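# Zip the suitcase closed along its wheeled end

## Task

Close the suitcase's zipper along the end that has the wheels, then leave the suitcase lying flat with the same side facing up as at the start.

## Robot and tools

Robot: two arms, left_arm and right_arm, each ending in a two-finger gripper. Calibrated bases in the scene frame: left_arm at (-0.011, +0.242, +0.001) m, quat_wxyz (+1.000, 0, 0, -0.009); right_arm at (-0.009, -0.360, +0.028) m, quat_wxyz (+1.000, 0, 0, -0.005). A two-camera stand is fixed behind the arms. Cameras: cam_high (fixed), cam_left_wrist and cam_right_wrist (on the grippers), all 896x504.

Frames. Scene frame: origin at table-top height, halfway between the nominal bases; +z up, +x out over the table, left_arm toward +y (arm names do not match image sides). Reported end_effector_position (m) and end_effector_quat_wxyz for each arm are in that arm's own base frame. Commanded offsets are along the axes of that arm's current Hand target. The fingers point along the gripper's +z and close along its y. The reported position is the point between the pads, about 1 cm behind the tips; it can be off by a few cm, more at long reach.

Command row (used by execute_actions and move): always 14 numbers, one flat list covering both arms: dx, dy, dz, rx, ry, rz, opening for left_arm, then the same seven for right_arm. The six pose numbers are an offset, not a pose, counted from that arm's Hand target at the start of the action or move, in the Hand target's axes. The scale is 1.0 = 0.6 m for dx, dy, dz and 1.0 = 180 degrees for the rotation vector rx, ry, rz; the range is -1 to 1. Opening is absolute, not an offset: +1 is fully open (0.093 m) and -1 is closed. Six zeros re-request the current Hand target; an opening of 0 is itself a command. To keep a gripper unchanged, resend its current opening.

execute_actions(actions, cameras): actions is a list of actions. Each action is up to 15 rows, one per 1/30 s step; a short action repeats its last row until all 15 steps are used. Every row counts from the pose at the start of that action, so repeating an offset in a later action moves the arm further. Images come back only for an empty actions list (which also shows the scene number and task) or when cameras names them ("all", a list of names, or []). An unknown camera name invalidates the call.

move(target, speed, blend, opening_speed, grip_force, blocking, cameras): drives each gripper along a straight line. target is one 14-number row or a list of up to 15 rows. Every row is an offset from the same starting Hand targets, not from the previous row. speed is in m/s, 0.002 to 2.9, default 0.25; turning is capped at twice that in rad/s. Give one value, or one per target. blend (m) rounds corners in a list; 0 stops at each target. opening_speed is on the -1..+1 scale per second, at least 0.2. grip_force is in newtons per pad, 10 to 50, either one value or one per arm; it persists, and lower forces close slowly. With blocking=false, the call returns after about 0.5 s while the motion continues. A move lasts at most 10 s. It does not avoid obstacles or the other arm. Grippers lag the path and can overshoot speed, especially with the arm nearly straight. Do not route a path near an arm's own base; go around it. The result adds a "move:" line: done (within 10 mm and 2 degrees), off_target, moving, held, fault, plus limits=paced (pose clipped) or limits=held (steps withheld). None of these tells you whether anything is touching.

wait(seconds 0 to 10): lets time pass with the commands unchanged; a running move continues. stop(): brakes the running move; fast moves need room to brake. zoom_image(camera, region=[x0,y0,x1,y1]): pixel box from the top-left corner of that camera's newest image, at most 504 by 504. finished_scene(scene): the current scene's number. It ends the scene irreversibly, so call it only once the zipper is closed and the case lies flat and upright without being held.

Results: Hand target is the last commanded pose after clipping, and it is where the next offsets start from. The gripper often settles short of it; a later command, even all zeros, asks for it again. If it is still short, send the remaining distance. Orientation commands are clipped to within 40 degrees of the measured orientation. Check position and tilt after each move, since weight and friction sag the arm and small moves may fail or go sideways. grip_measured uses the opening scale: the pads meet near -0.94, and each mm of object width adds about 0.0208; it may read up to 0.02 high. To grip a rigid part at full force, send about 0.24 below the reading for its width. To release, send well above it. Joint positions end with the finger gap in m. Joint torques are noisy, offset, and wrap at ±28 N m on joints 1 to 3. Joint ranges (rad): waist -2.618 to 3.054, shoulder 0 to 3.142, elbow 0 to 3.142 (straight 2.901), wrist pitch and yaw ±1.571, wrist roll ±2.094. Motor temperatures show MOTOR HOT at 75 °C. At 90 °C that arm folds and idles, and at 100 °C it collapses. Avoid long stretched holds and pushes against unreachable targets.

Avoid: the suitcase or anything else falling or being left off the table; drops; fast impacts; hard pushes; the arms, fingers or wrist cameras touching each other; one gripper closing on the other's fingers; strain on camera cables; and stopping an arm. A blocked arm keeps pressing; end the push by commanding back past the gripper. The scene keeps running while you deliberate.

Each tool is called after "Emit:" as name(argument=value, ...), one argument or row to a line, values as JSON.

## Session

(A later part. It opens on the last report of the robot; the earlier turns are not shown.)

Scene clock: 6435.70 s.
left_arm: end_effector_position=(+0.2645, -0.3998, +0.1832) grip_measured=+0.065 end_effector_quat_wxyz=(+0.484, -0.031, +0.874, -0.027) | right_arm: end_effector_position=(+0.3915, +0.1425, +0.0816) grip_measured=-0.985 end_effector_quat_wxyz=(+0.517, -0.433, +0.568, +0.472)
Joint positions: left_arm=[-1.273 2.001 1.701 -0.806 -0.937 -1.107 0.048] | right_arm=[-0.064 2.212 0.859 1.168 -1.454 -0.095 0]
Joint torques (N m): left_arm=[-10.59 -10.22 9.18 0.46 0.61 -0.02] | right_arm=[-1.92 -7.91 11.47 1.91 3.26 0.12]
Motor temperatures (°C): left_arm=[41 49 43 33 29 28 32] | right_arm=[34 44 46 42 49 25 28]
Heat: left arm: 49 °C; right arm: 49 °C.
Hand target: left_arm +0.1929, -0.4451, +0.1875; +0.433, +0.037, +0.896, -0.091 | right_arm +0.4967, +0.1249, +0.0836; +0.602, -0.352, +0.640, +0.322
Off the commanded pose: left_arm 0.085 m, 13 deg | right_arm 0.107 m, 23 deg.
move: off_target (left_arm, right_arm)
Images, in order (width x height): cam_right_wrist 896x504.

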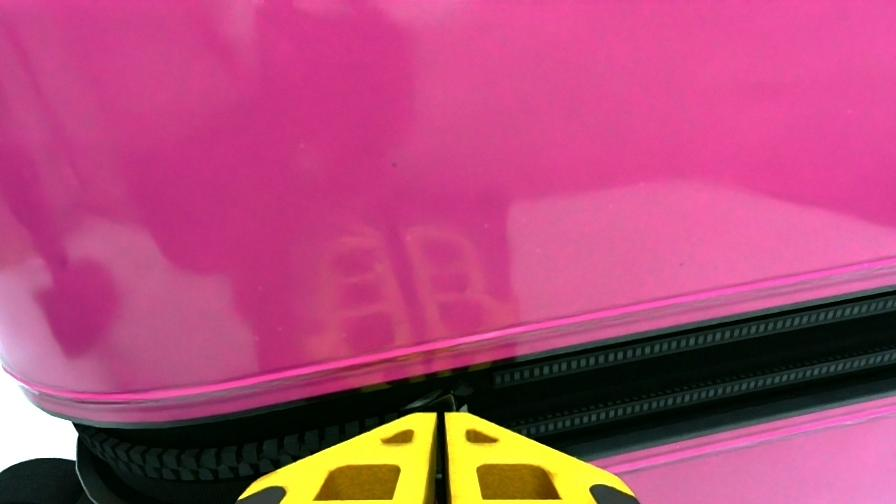

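Emit:
zoom_image(
  camera="cam_right_wrist",
  region=[360, 330, 620, 500],
)

Scaled by 1.938.

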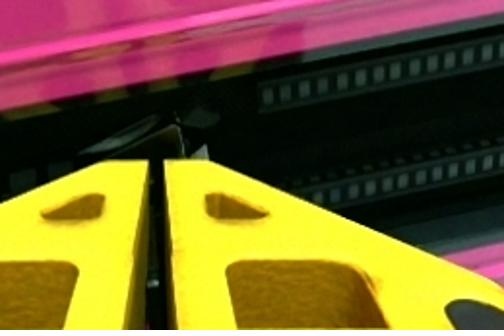

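Emit:
move(
  target=[0.0311, -0.0073, -0.0385, 0, 0, 0, -0.3, -0.0017, -0.055, 0.0373, 0, 0, 0, -1],
  speed=0.08,
  cameras=["cam_high", "cam_right_wrist"],
)

Scene clock: 6444.37 s.
left_arm: end_effector_position=(+0.2594, -0.3977, +0.1838) grip_measured=+0.064 end_effector_quat_wxyz=(+0.489, -0.039, +0.871, -0.025) | right_arm: end_effector_position=(+0.3906, +0.1449, +0.0812) grip_measured=-0.985 end_effector_quat_wxyz=(+0.483, -0.451, +0.545, +0.516)
Joint positions: left_arm=[-1.287 2.001 1.701 -0.833 -0.958 -1.146 0.048] | right_arm=[-0.061 2.263 0.947 1.132 -1.57 -0.058 0]
Joint torques (N m): left_arm=[-14.27 -10.86 8.54 0.06 0.54 -0.34] | right_arm=[-4.08 -8.23 14.12 1.85 4.05 0.15]
Heat: left arm: 49 °C; right arm: 53 °C.
Hand target: left_arm +0.1629, -0.4451, +0.1875; +0.433, +0.037, +0.896, -0.091 | right_arm +0.5366, +0.1257, +0.0835; +0.602, -0.352, +0.640, +0.322
Off the commanded pose: left_arm 0.108 m, 14 deg | right_arm 0.147 m, 31 deg.
move: off_target (left_arm, right_arm)
Images, in order (width x height): cam_high 896x504, cam_right_wrist 896x504.

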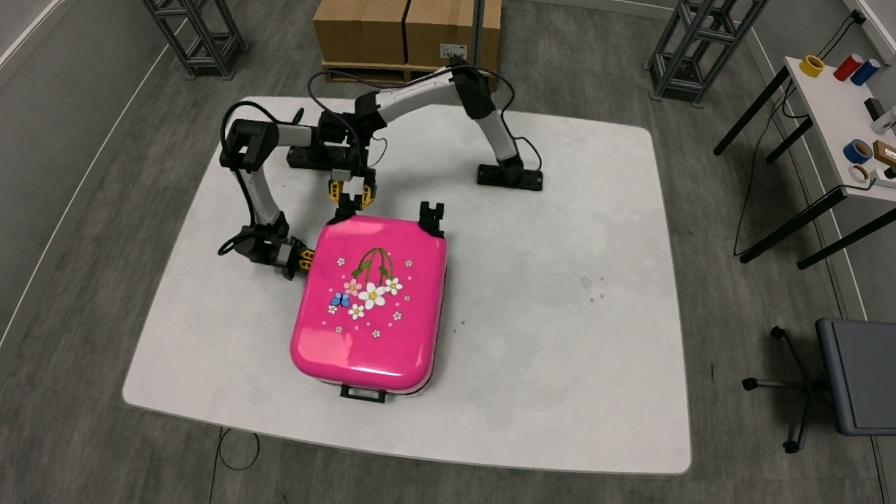

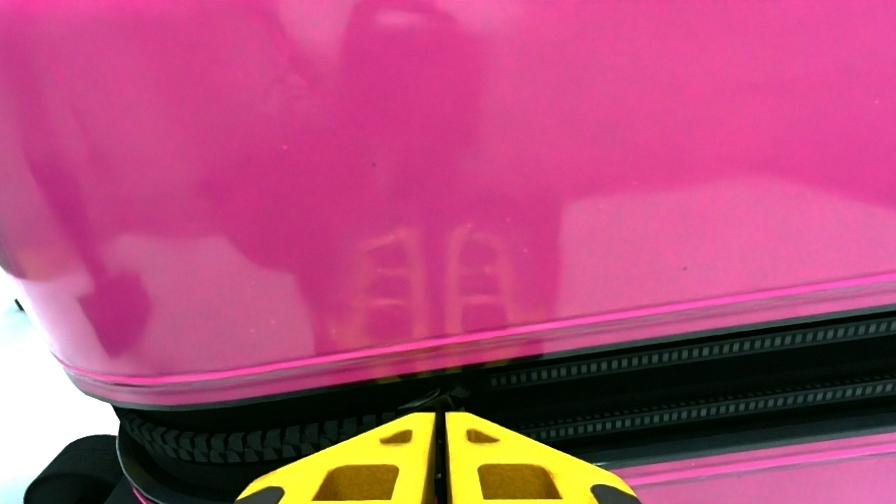

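Emit:
move(
  target=[-0.1048, 0.094, 0.1173, -0.057, -0.009, -0.044, -0.3, 0.0017, 0.2177, -0.1012, -0.155, -0.002, -0.01, -1],
  speed=0.12,
  cameras=["cam_right_wrist"],
)

Scene clock: 6455.53 s.
left_arm: end_effector_position=(+0.2622, -0.3993, +0.1828) grip_measured=+0.064 end_effector_quat_wxyz=(+0.453, -0.041, +0.890, -0.023) | right_arm: end_effector_position=(+0.3843, +0.1435, +0.0814) grip_measured=-0.985 end_effector_quat_wxyz=(+0.501, -0.470, +0.528, +0.500)
Joint positions: left_arm=[-1.264 2.03 1.79 -0.932 -0.877 -1.166 0.048] | right_arm=[-0.066 2.249 0.921 1.132 -1.578 -0.139 0]
Joint torques (N m): left_arm=[0.76 -7.72 9.44 0.66 -0.18 -0.33] | right_arm=[0.28 -8.84 4.7 2.11 0.27 -0.23]
Motor temperatures (°C): left_arm=[44 50 43 33 29 28 32] | right_arm=[35 47 51 42 58 25 28]
Heat: left arm: 50 °C; right arm: 58 °C.
Hand target: left_arm +0.2644, -0.4029, +0.1864; +0.440, -0.065, +0.895, -0.041 | right_arm +0.3940, +0.1461, +0.0851; +0.506, -0.495, +0.536, +0.459
Off the commanded pose: left_arm 0.006 m, 4 deg | right_arm 0.011 m, 6 deg.
move: off_target (left_arm, right_arm)
Images, in order (width x height): cam_right_wrist 896x504.

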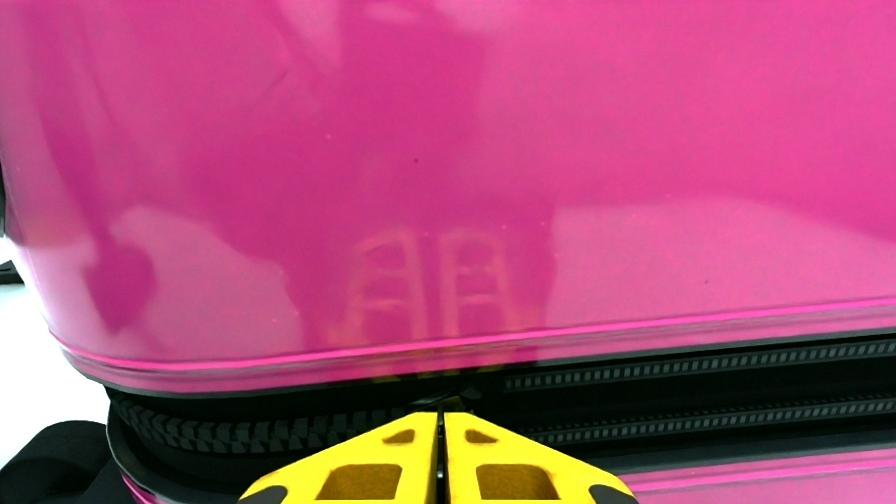

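Emit:
move(
  target=[
    [0, 0, 0, 0, 0, 0, -0.3, 0, 0, 0, 0, 0, 0, -0.4],
    [0, 0, 0, 0, 0, 0, -0.3, 0, 0.005, -0.11, 0, 0, 0, -0.4],
  ],
  speed=0.12,
  cameras=["cam_right_wrist"],
)

Scene clock: 6461.60 s.
left_arm: end_effector_position=(+0.2622, -0.3993, +0.1828) grip_measured=+0.064 end_effector_quat_wxyz=(+0.453, -0.041, +0.890, -0.023) | right_arm: end_effector_position=(+0.3862, +0.0826, +0.0744) grip_measured=-0.402 end_effector_quat_wxyz=(+0.540, -0.423, +0.567, +0.457)
Joint positions: left_arm=[-1.264 2.03 1.79 -0.932 -0.877 -1.166 0.048] | right_arm=[-0.23 2.229 0.845 1.132 -1.573 -0.19 0.026]
Joint torques (N m): left_arm=[0.73 -7.72 9.47 0.65 -0.18 -0.33] | right_arm=[0.06 -11.21 3.11 2.06 -0.38 -0.09]
Motor temperatures (°C): left_arm=[42 50 43 33 29 28 32] | right_arm=[34 48 48 42 53 25 27]
Heat: left arm: 50 °C; right arm: 53 °C.
Hand target: left_arm +0.2644, -0.4029, +0.1864; +0.440, -0.065, +0.895, -0.041 | right_arm +0.3851, +0.0808, +0.0895; +0.506, -0.495, +0.536, +0.459
Off the commanded pose: left_arm 0.006 m, 4 deg | right_arm 0.015 m, 10 deg.
joint sent to its limit (right arm) — joint 5 (wrist yaw), lower limit. The joint targets are off in position and orientation.
move: off_target (left_arm, right_arm)
Images, in order (width x height): cam_right_wrist 896x504.

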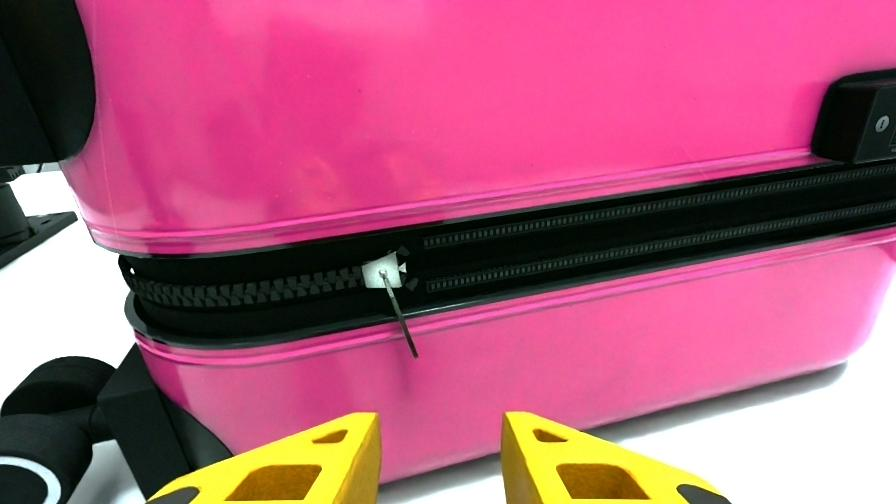

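Emit:
zoom_image(
  camera="cam_right_wrist",
  region=[320, 210, 500, 330],
)

Scaled by 2.800.

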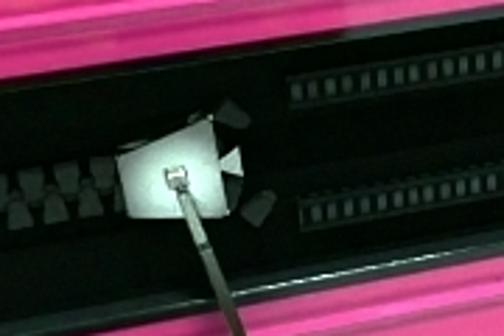

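Emit:
move(
  target=[0, 0, 0, 0, 0, 0, -0.3, -0.0052, 0.021, 0.089, 0.05, 0, 0, -0.5],
  speed=0.12,
  cameras=["cam_right_wrist"],
)

Scene clock: 6490.27 s.
left_arm: end_effector_position=(+0.2622, -0.3993, +0.1828) grip_measured=+0.064 end_effector_quat_wxyz=(+0.453, -0.041, +0.890, -0.023) | right_arm: end_effector_position=(+0.3738, +0.1369, +0.0792) grip_measured=-0.498 end_effector_quat_wxyz=(+0.539, -0.446, +0.572, +0.429)
Joint positions: left_arm=[-1.264 2.03 1.79 -0.932 -0.877 -1.166 0.048] | right_arm=[-0.079 2.116 0.749 1.044 -1.405 -0.308 0.021]
Joint torques (N m): left_arm=[0.73 -7.73 9.48 0.65 -0.17 -0.33] | right_arm=[-0.01 -10.58 4.19 1.52 -0.21 -0.18]
Motor temperatures (°C): left_arm=[35 49 44 33 29 28 32] | right_arm=[33 54 41 43 43 25 27]
Heat: left arm: 49 °C; right arm: 54 °C.
Hand target: left_arm +0.2644, -0.4029, +0.1864; +0.440, -0.065, +0.895, -0.041 | right_arm +0.3773, +0.1352, +0.0889; +0.544, -0.454, +0.571, +0.415
Off the commanded pose: left_arm 0.006 m, 4 deg | right_arm 0.010 m, 2 deg.
move: off_target (left_arm)
Images, in order (width x height): cam_right_wrist 896x504.

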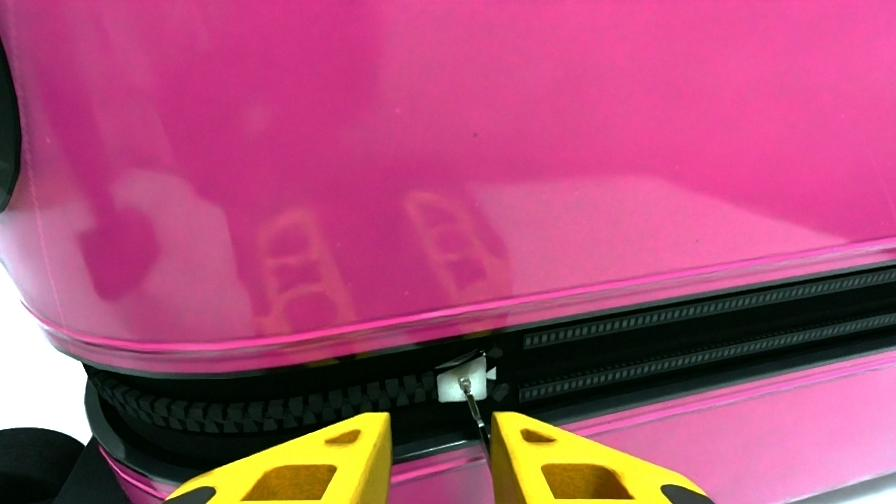

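Emit:
zoom_image(
  camera="cam_right_wrist",
  region=[400, 320, 580, 440],
)

Scaled by 2.800.

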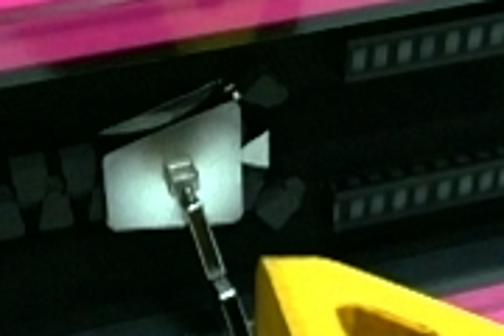

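Emit:
move(
  target=[
    [0, 0, 0, 0, 0, 0, -0.3, 0, -0.0065, 0.03, 0, 0, 0, -0.5],
    [0, 0, 0, 0, 0, 0, -0.3, 0, -0.0065, 0.03, 0, 0, 0, -1],
  ],
  speed=0.08,
  cameras=["cam_right_wrist"],
)

Scene clock: 6501.77 s.
left_arm: end_effector_position=(+0.2627, -0.3990, +0.1826) grip_measured=+0.064 end_effector_quat_wxyz=(+0.452, -0.042, +0.891, -0.024) | right_arm: end_effector_position=(+0.3812, +0.1444, +0.0793) grip_measured=-0.985 end_effector_quat_wxyz=(+0.542, -0.446, +0.578, +0.417)
Joint positions: left_arm=[-1.263 2.03 1.79 -0.932 -0.876 -1.168 0.048] | right_arm=[-0.053 2.116 0.763 1.041 -1.356 -0.307 0]
Joint torques (N m): left_arm=[0.73 -7.71 9.47 0.67 -0.18 -0.34] | right_arm=[1.03 -8.76 5.89 1.79 -0.16 0.12]
Heat: left arm: 49 °C; right arm: 54 °C.
Hand target: left_arm +0.2644, -0.4029, +0.1864; +0.440, -0.065, +0.895, -0.041 | right_arm +0.3855, +0.1517, +0.0879; +0.544, -0.454, +0.571, +0.415
Off the commanded pose: left_arm 0.006 m, 4 deg | right_arm 0.012 m, 1 deg.
move: off_target (left_arm, right_arm); target 2's new opening was sent with right_arm's hand 0.014 m and 1 deg from that target
Images, in order (width x height): cam_right_wrist 896x504.

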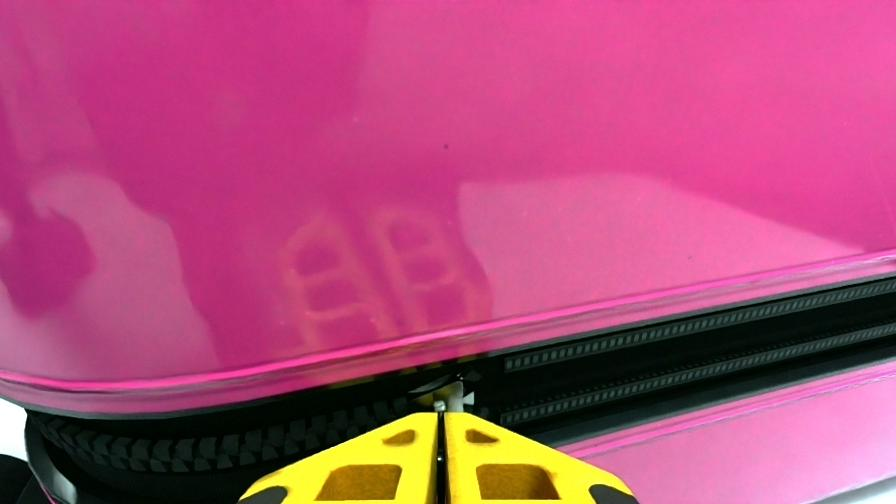

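Emit:
move(
  target=[0.0655, -0.025, -0.0788, 0, 0, 0, -0.3, 0, -0.1115, 0.035, 0.05, 0, 0, -1],
  speed=0.08,
)

Emit:
move(
  target=[0.042, -0.016, -0.05, 0, 0, 0, -0.3, 0, -0.078, 0.024, 0, 0, 0, -1],
  speed=0.08,
  cameras=["cam_right_wrist"],
)

Scene clock: 6510.27 s.
left_arm: end_effector_position=(+0.2580, -0.3911, +0.1839) grip_measured=+0.064 end_effector_quat_wxyz=(+0.476, -0.092, +0.875, +0.005) | right_arm: end_effector_position=(+0.3869, +0.1669, +0.0788) grip_measured=-0.985 end_effector_quat_wxyz=(+0.507, -0.448, +0.567, +0.470)
Joint positions: left_arm=[-1.289 2.102 1.888 -1.109 -0.971 -1.367 0.048] | right_arm=[0.002 2.183 0.861 1.041 -1.409 -0.199 0]
Joint torques (N m): left_arm=[-8.24 -9.32 9.52 0.11 0.16 -0.39] | right_arm=[-1.43 -8.13 10.44 2.3 1.97 0.22]
Heat: left arm: 49 °C; right arm: 54 °C.
Hand target: left_arm +0.2044, -0.4229, +0.1865; +0.440, -0.065, +0.895, -0.041 | right_arm +0.4555, +0.1557, +0.0878; +0.578, -0.410, +0.602, +0.369
Off the commanded pose: left_arm 0.062 m, 8 deg | right_arm 0.070 m, 15 deg.
move: off_target (left_arm, right_arm)

Scene clock: 6512.00 s.
left_arm: end_effector_position=(+0.2507, -0.3944, +0.1839) grip_measured=+0.064 end_effector_quat_wxyz=(+0.490, -0.110, +0.864, +0.016) | right_arm: end_effector_position=(+0.3867, +0.1685, +0.0791) grip_measured=-0.985 end_effector_quat_wxyz=(+0.463, -0.465, +0.532, +0.535)
Joint positions: left_arm=[-1.316 2.165 1.973 -1.224 -1.018 -1.484 0.048] | right_arm=[0 2.252 0.988 0.931 -1.575 -0.193 0]
Joint torques (N m): left_arm=[-12.74 -10.37 9.61 -0.18 0.44 -0.49] | right_arm=[-4.7 -10.22 13.7 2 2.99 0.05]
Heat: left arm: 49 °C; right arm: 54 °C.
Hand target: left_arm +0.1661, -0.4357, +0.1864; +0.440, -0.065, +0.895, -0.041 | right_arm +0.5042, +0.1506, +0.0884; +0.578, -0.410, +0.602, +0.369
Off the commanded pose: left_arm 0.094 m, 11 deg | right_arm 0.119 m, 25 deg.
move: off_target (left_arm, right_arm)
Images, in order (width x height): cam_right_wrist 896x504.

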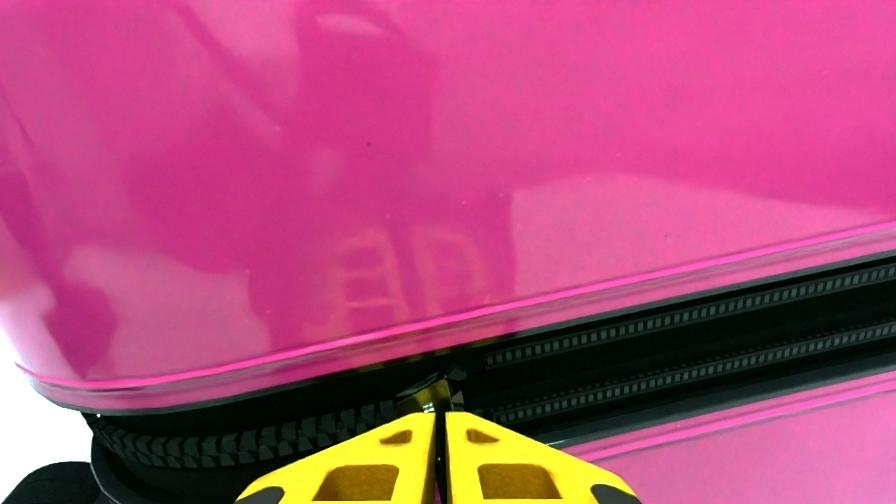

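Emit:
zoom_image(
  camera="cam_right_wrist",
  region=[370, 330, 550, 450],
)

Scaled by 2.800.

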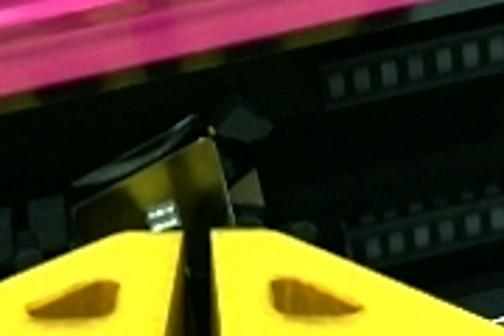

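Emit:
move(
  target=[-0.0987, 0.0503, 0.1158, -0.0435, -0.0073, -0.034, -0.3, 0.0065, 0.1883, -0.0483, -0.122, -0.004, -0.007, -1],
  speed=0.1,
  cameras=["cam_high"],
)

Scene clock: 6526.70 s.
left_arm: end_effector_position=(+0.2534, -0.3959, +0.1833) grip_measured=+0.064 end_effector_quat_wxyz=(+0.457, -0.115, +0.882, +0.013) | right_arm: end_effector_position=(+0.3811, +0.1679, +0.0785) grip_measured=-0.985 end_effector_quat_wxyz=(+0.488, -0.491, +0.507, +0.513)
Joint positions: left_arm=[-1.295 2.18 2.037 -1.267 -0.94 -1.473 0.048] | right_arm=[-0.001 2.243 0.967 0.929 -1.581 -0.305 0]
Joint torques (N m): left_arm=[0.75 -8.61 9.09 0.25 -0.19 -0.33] | right_arm=[0.36 -9.87 3.79 2.11 0.09 -0.22]
Motor temperatures (°C): left_arm=[39 51 46 32 29 28 32] | right_arm=[34 59 44 42 48 25 27]
Heat: left arm: 51 °C; right arm: 59 °C.
Hand target: left_arm +0.2546, -0.3980, +0.1863; +0.442, -0.143, +0.886, -0.003 | right_arm +0.3889, +0.1680, +0.0829; +0.497, -0.517, +0.512, +0.473
Off the commanded pose: left_arm 0.004 m, 4 deg | right_arm 0.009 m, 6 deg.
move: off_target (left_arm, right_arm)
Images, in order (width x height): cam_high 896x504.

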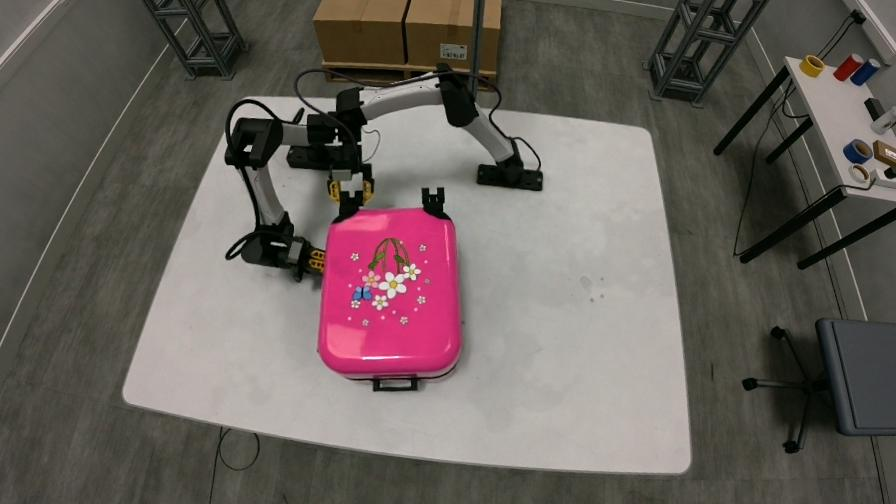

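Emit:
move(
  target=[
    [0, 0, 0, 0, 0, 0, 0.6, 0, 0, 0, 0, 0, 0, -0.4],
    [-0.02, 0, -0.12, 0, 0, 0, 0.6, 0, 0.005, -0.14, 0, 0, 0, -0.4],
  ],
  speed=0.12,
  opening_speed=0.8,
  cameras=["all"],
)

Scene clock: 6533.63 s.
left_arm: end_effector_position=(+0.2066, -0.4032, +0.2230) grip_measured=+0.598 end_effector_quat_wxyz=(+0.439, -0.117, +0.891, -0.003) | right_arm: end_effector_position=(+0.3849, +0.0846, +0.0721) grip_measured=-0.402 end_effector_quat_wxyz=(+0.540, -0.425, +0.565, +0.457)
Joint positions: left_arm=[-1.395 2.228 2.301 -1.576 -0.908 -1.624 0.074] | right_arm=[-0.225 2.2 0.856 0.929 -1.573 -0.357 0.026]
Joint torques (N m): left_arm=[-0.1 -10.5 7.8 0.2 -0.66 -0.08] | right_arm=[-0.49 -11.45 3.59 2.11 -0.44 -0.15]
Motor temperatures (°C): left_arm=[38 51 45 32 29 28 32] | right_arm=[33 59 43 42 46 25 27]
Heat: left arm: 51 °C; right arm: 59 °C.
Hand target: left_arm +0.2051, -0.4037, +0.2396; +0.442, -0.143, +0.886, -0.003 | right_arm +0.3842, +0.0842, +0.0877; +0.497, -0.517, +0.512, +0.473
Off the commanded pose: left_arm 0.017 m, 3 deg | right_arm 0.016 m, 13 deg.
joint sent to its limit (left arm) — joint 4 (wrist pitch), lower limit. The joint targets are off in position, not in orientation.
joint sent to its limit (right arm) — joint 5 (wrist yaw), lower limit. The joint targets are off in orientation, not in position.
move: off_target (left_arm, right_arm)

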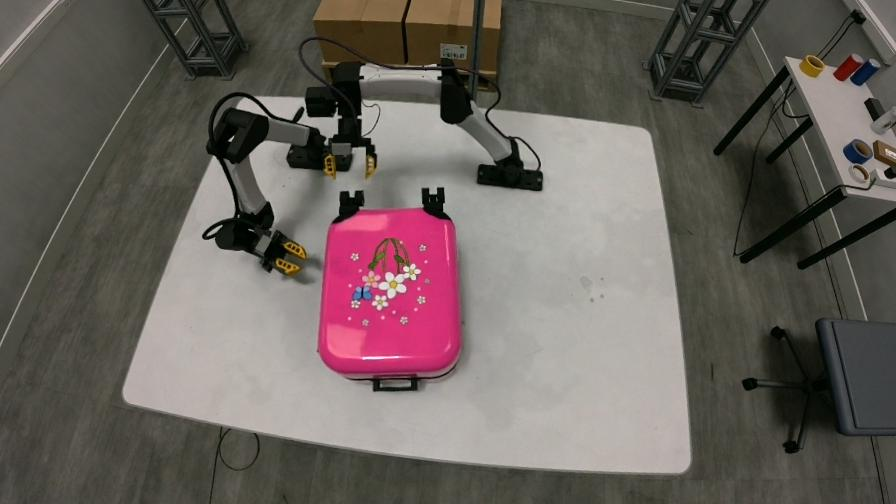

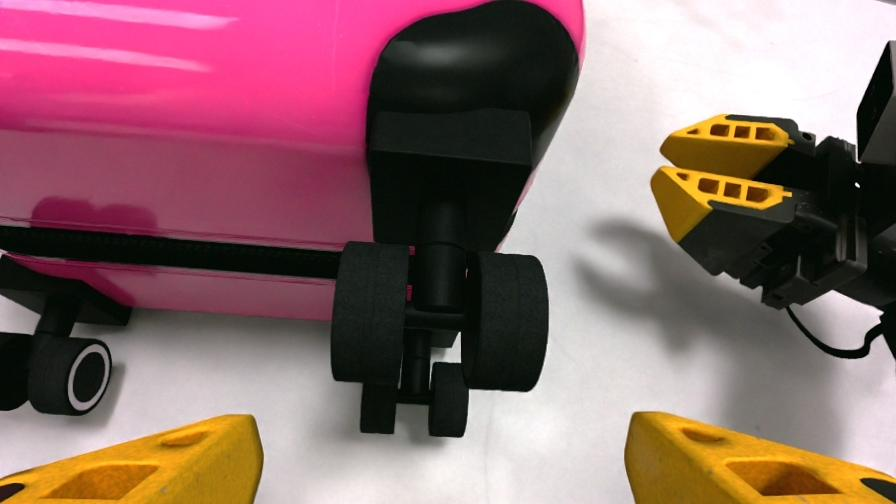

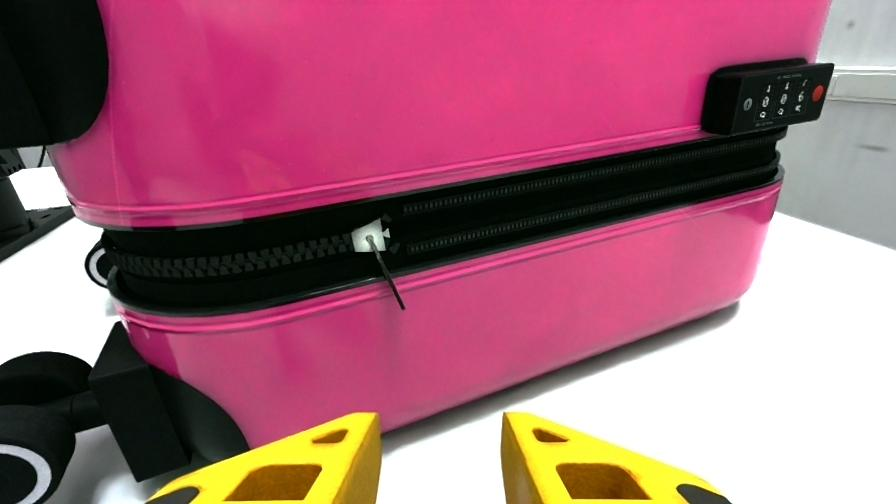

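Emit:
finished_scene(
  scene=1,
)

The scene is finished: the task was done.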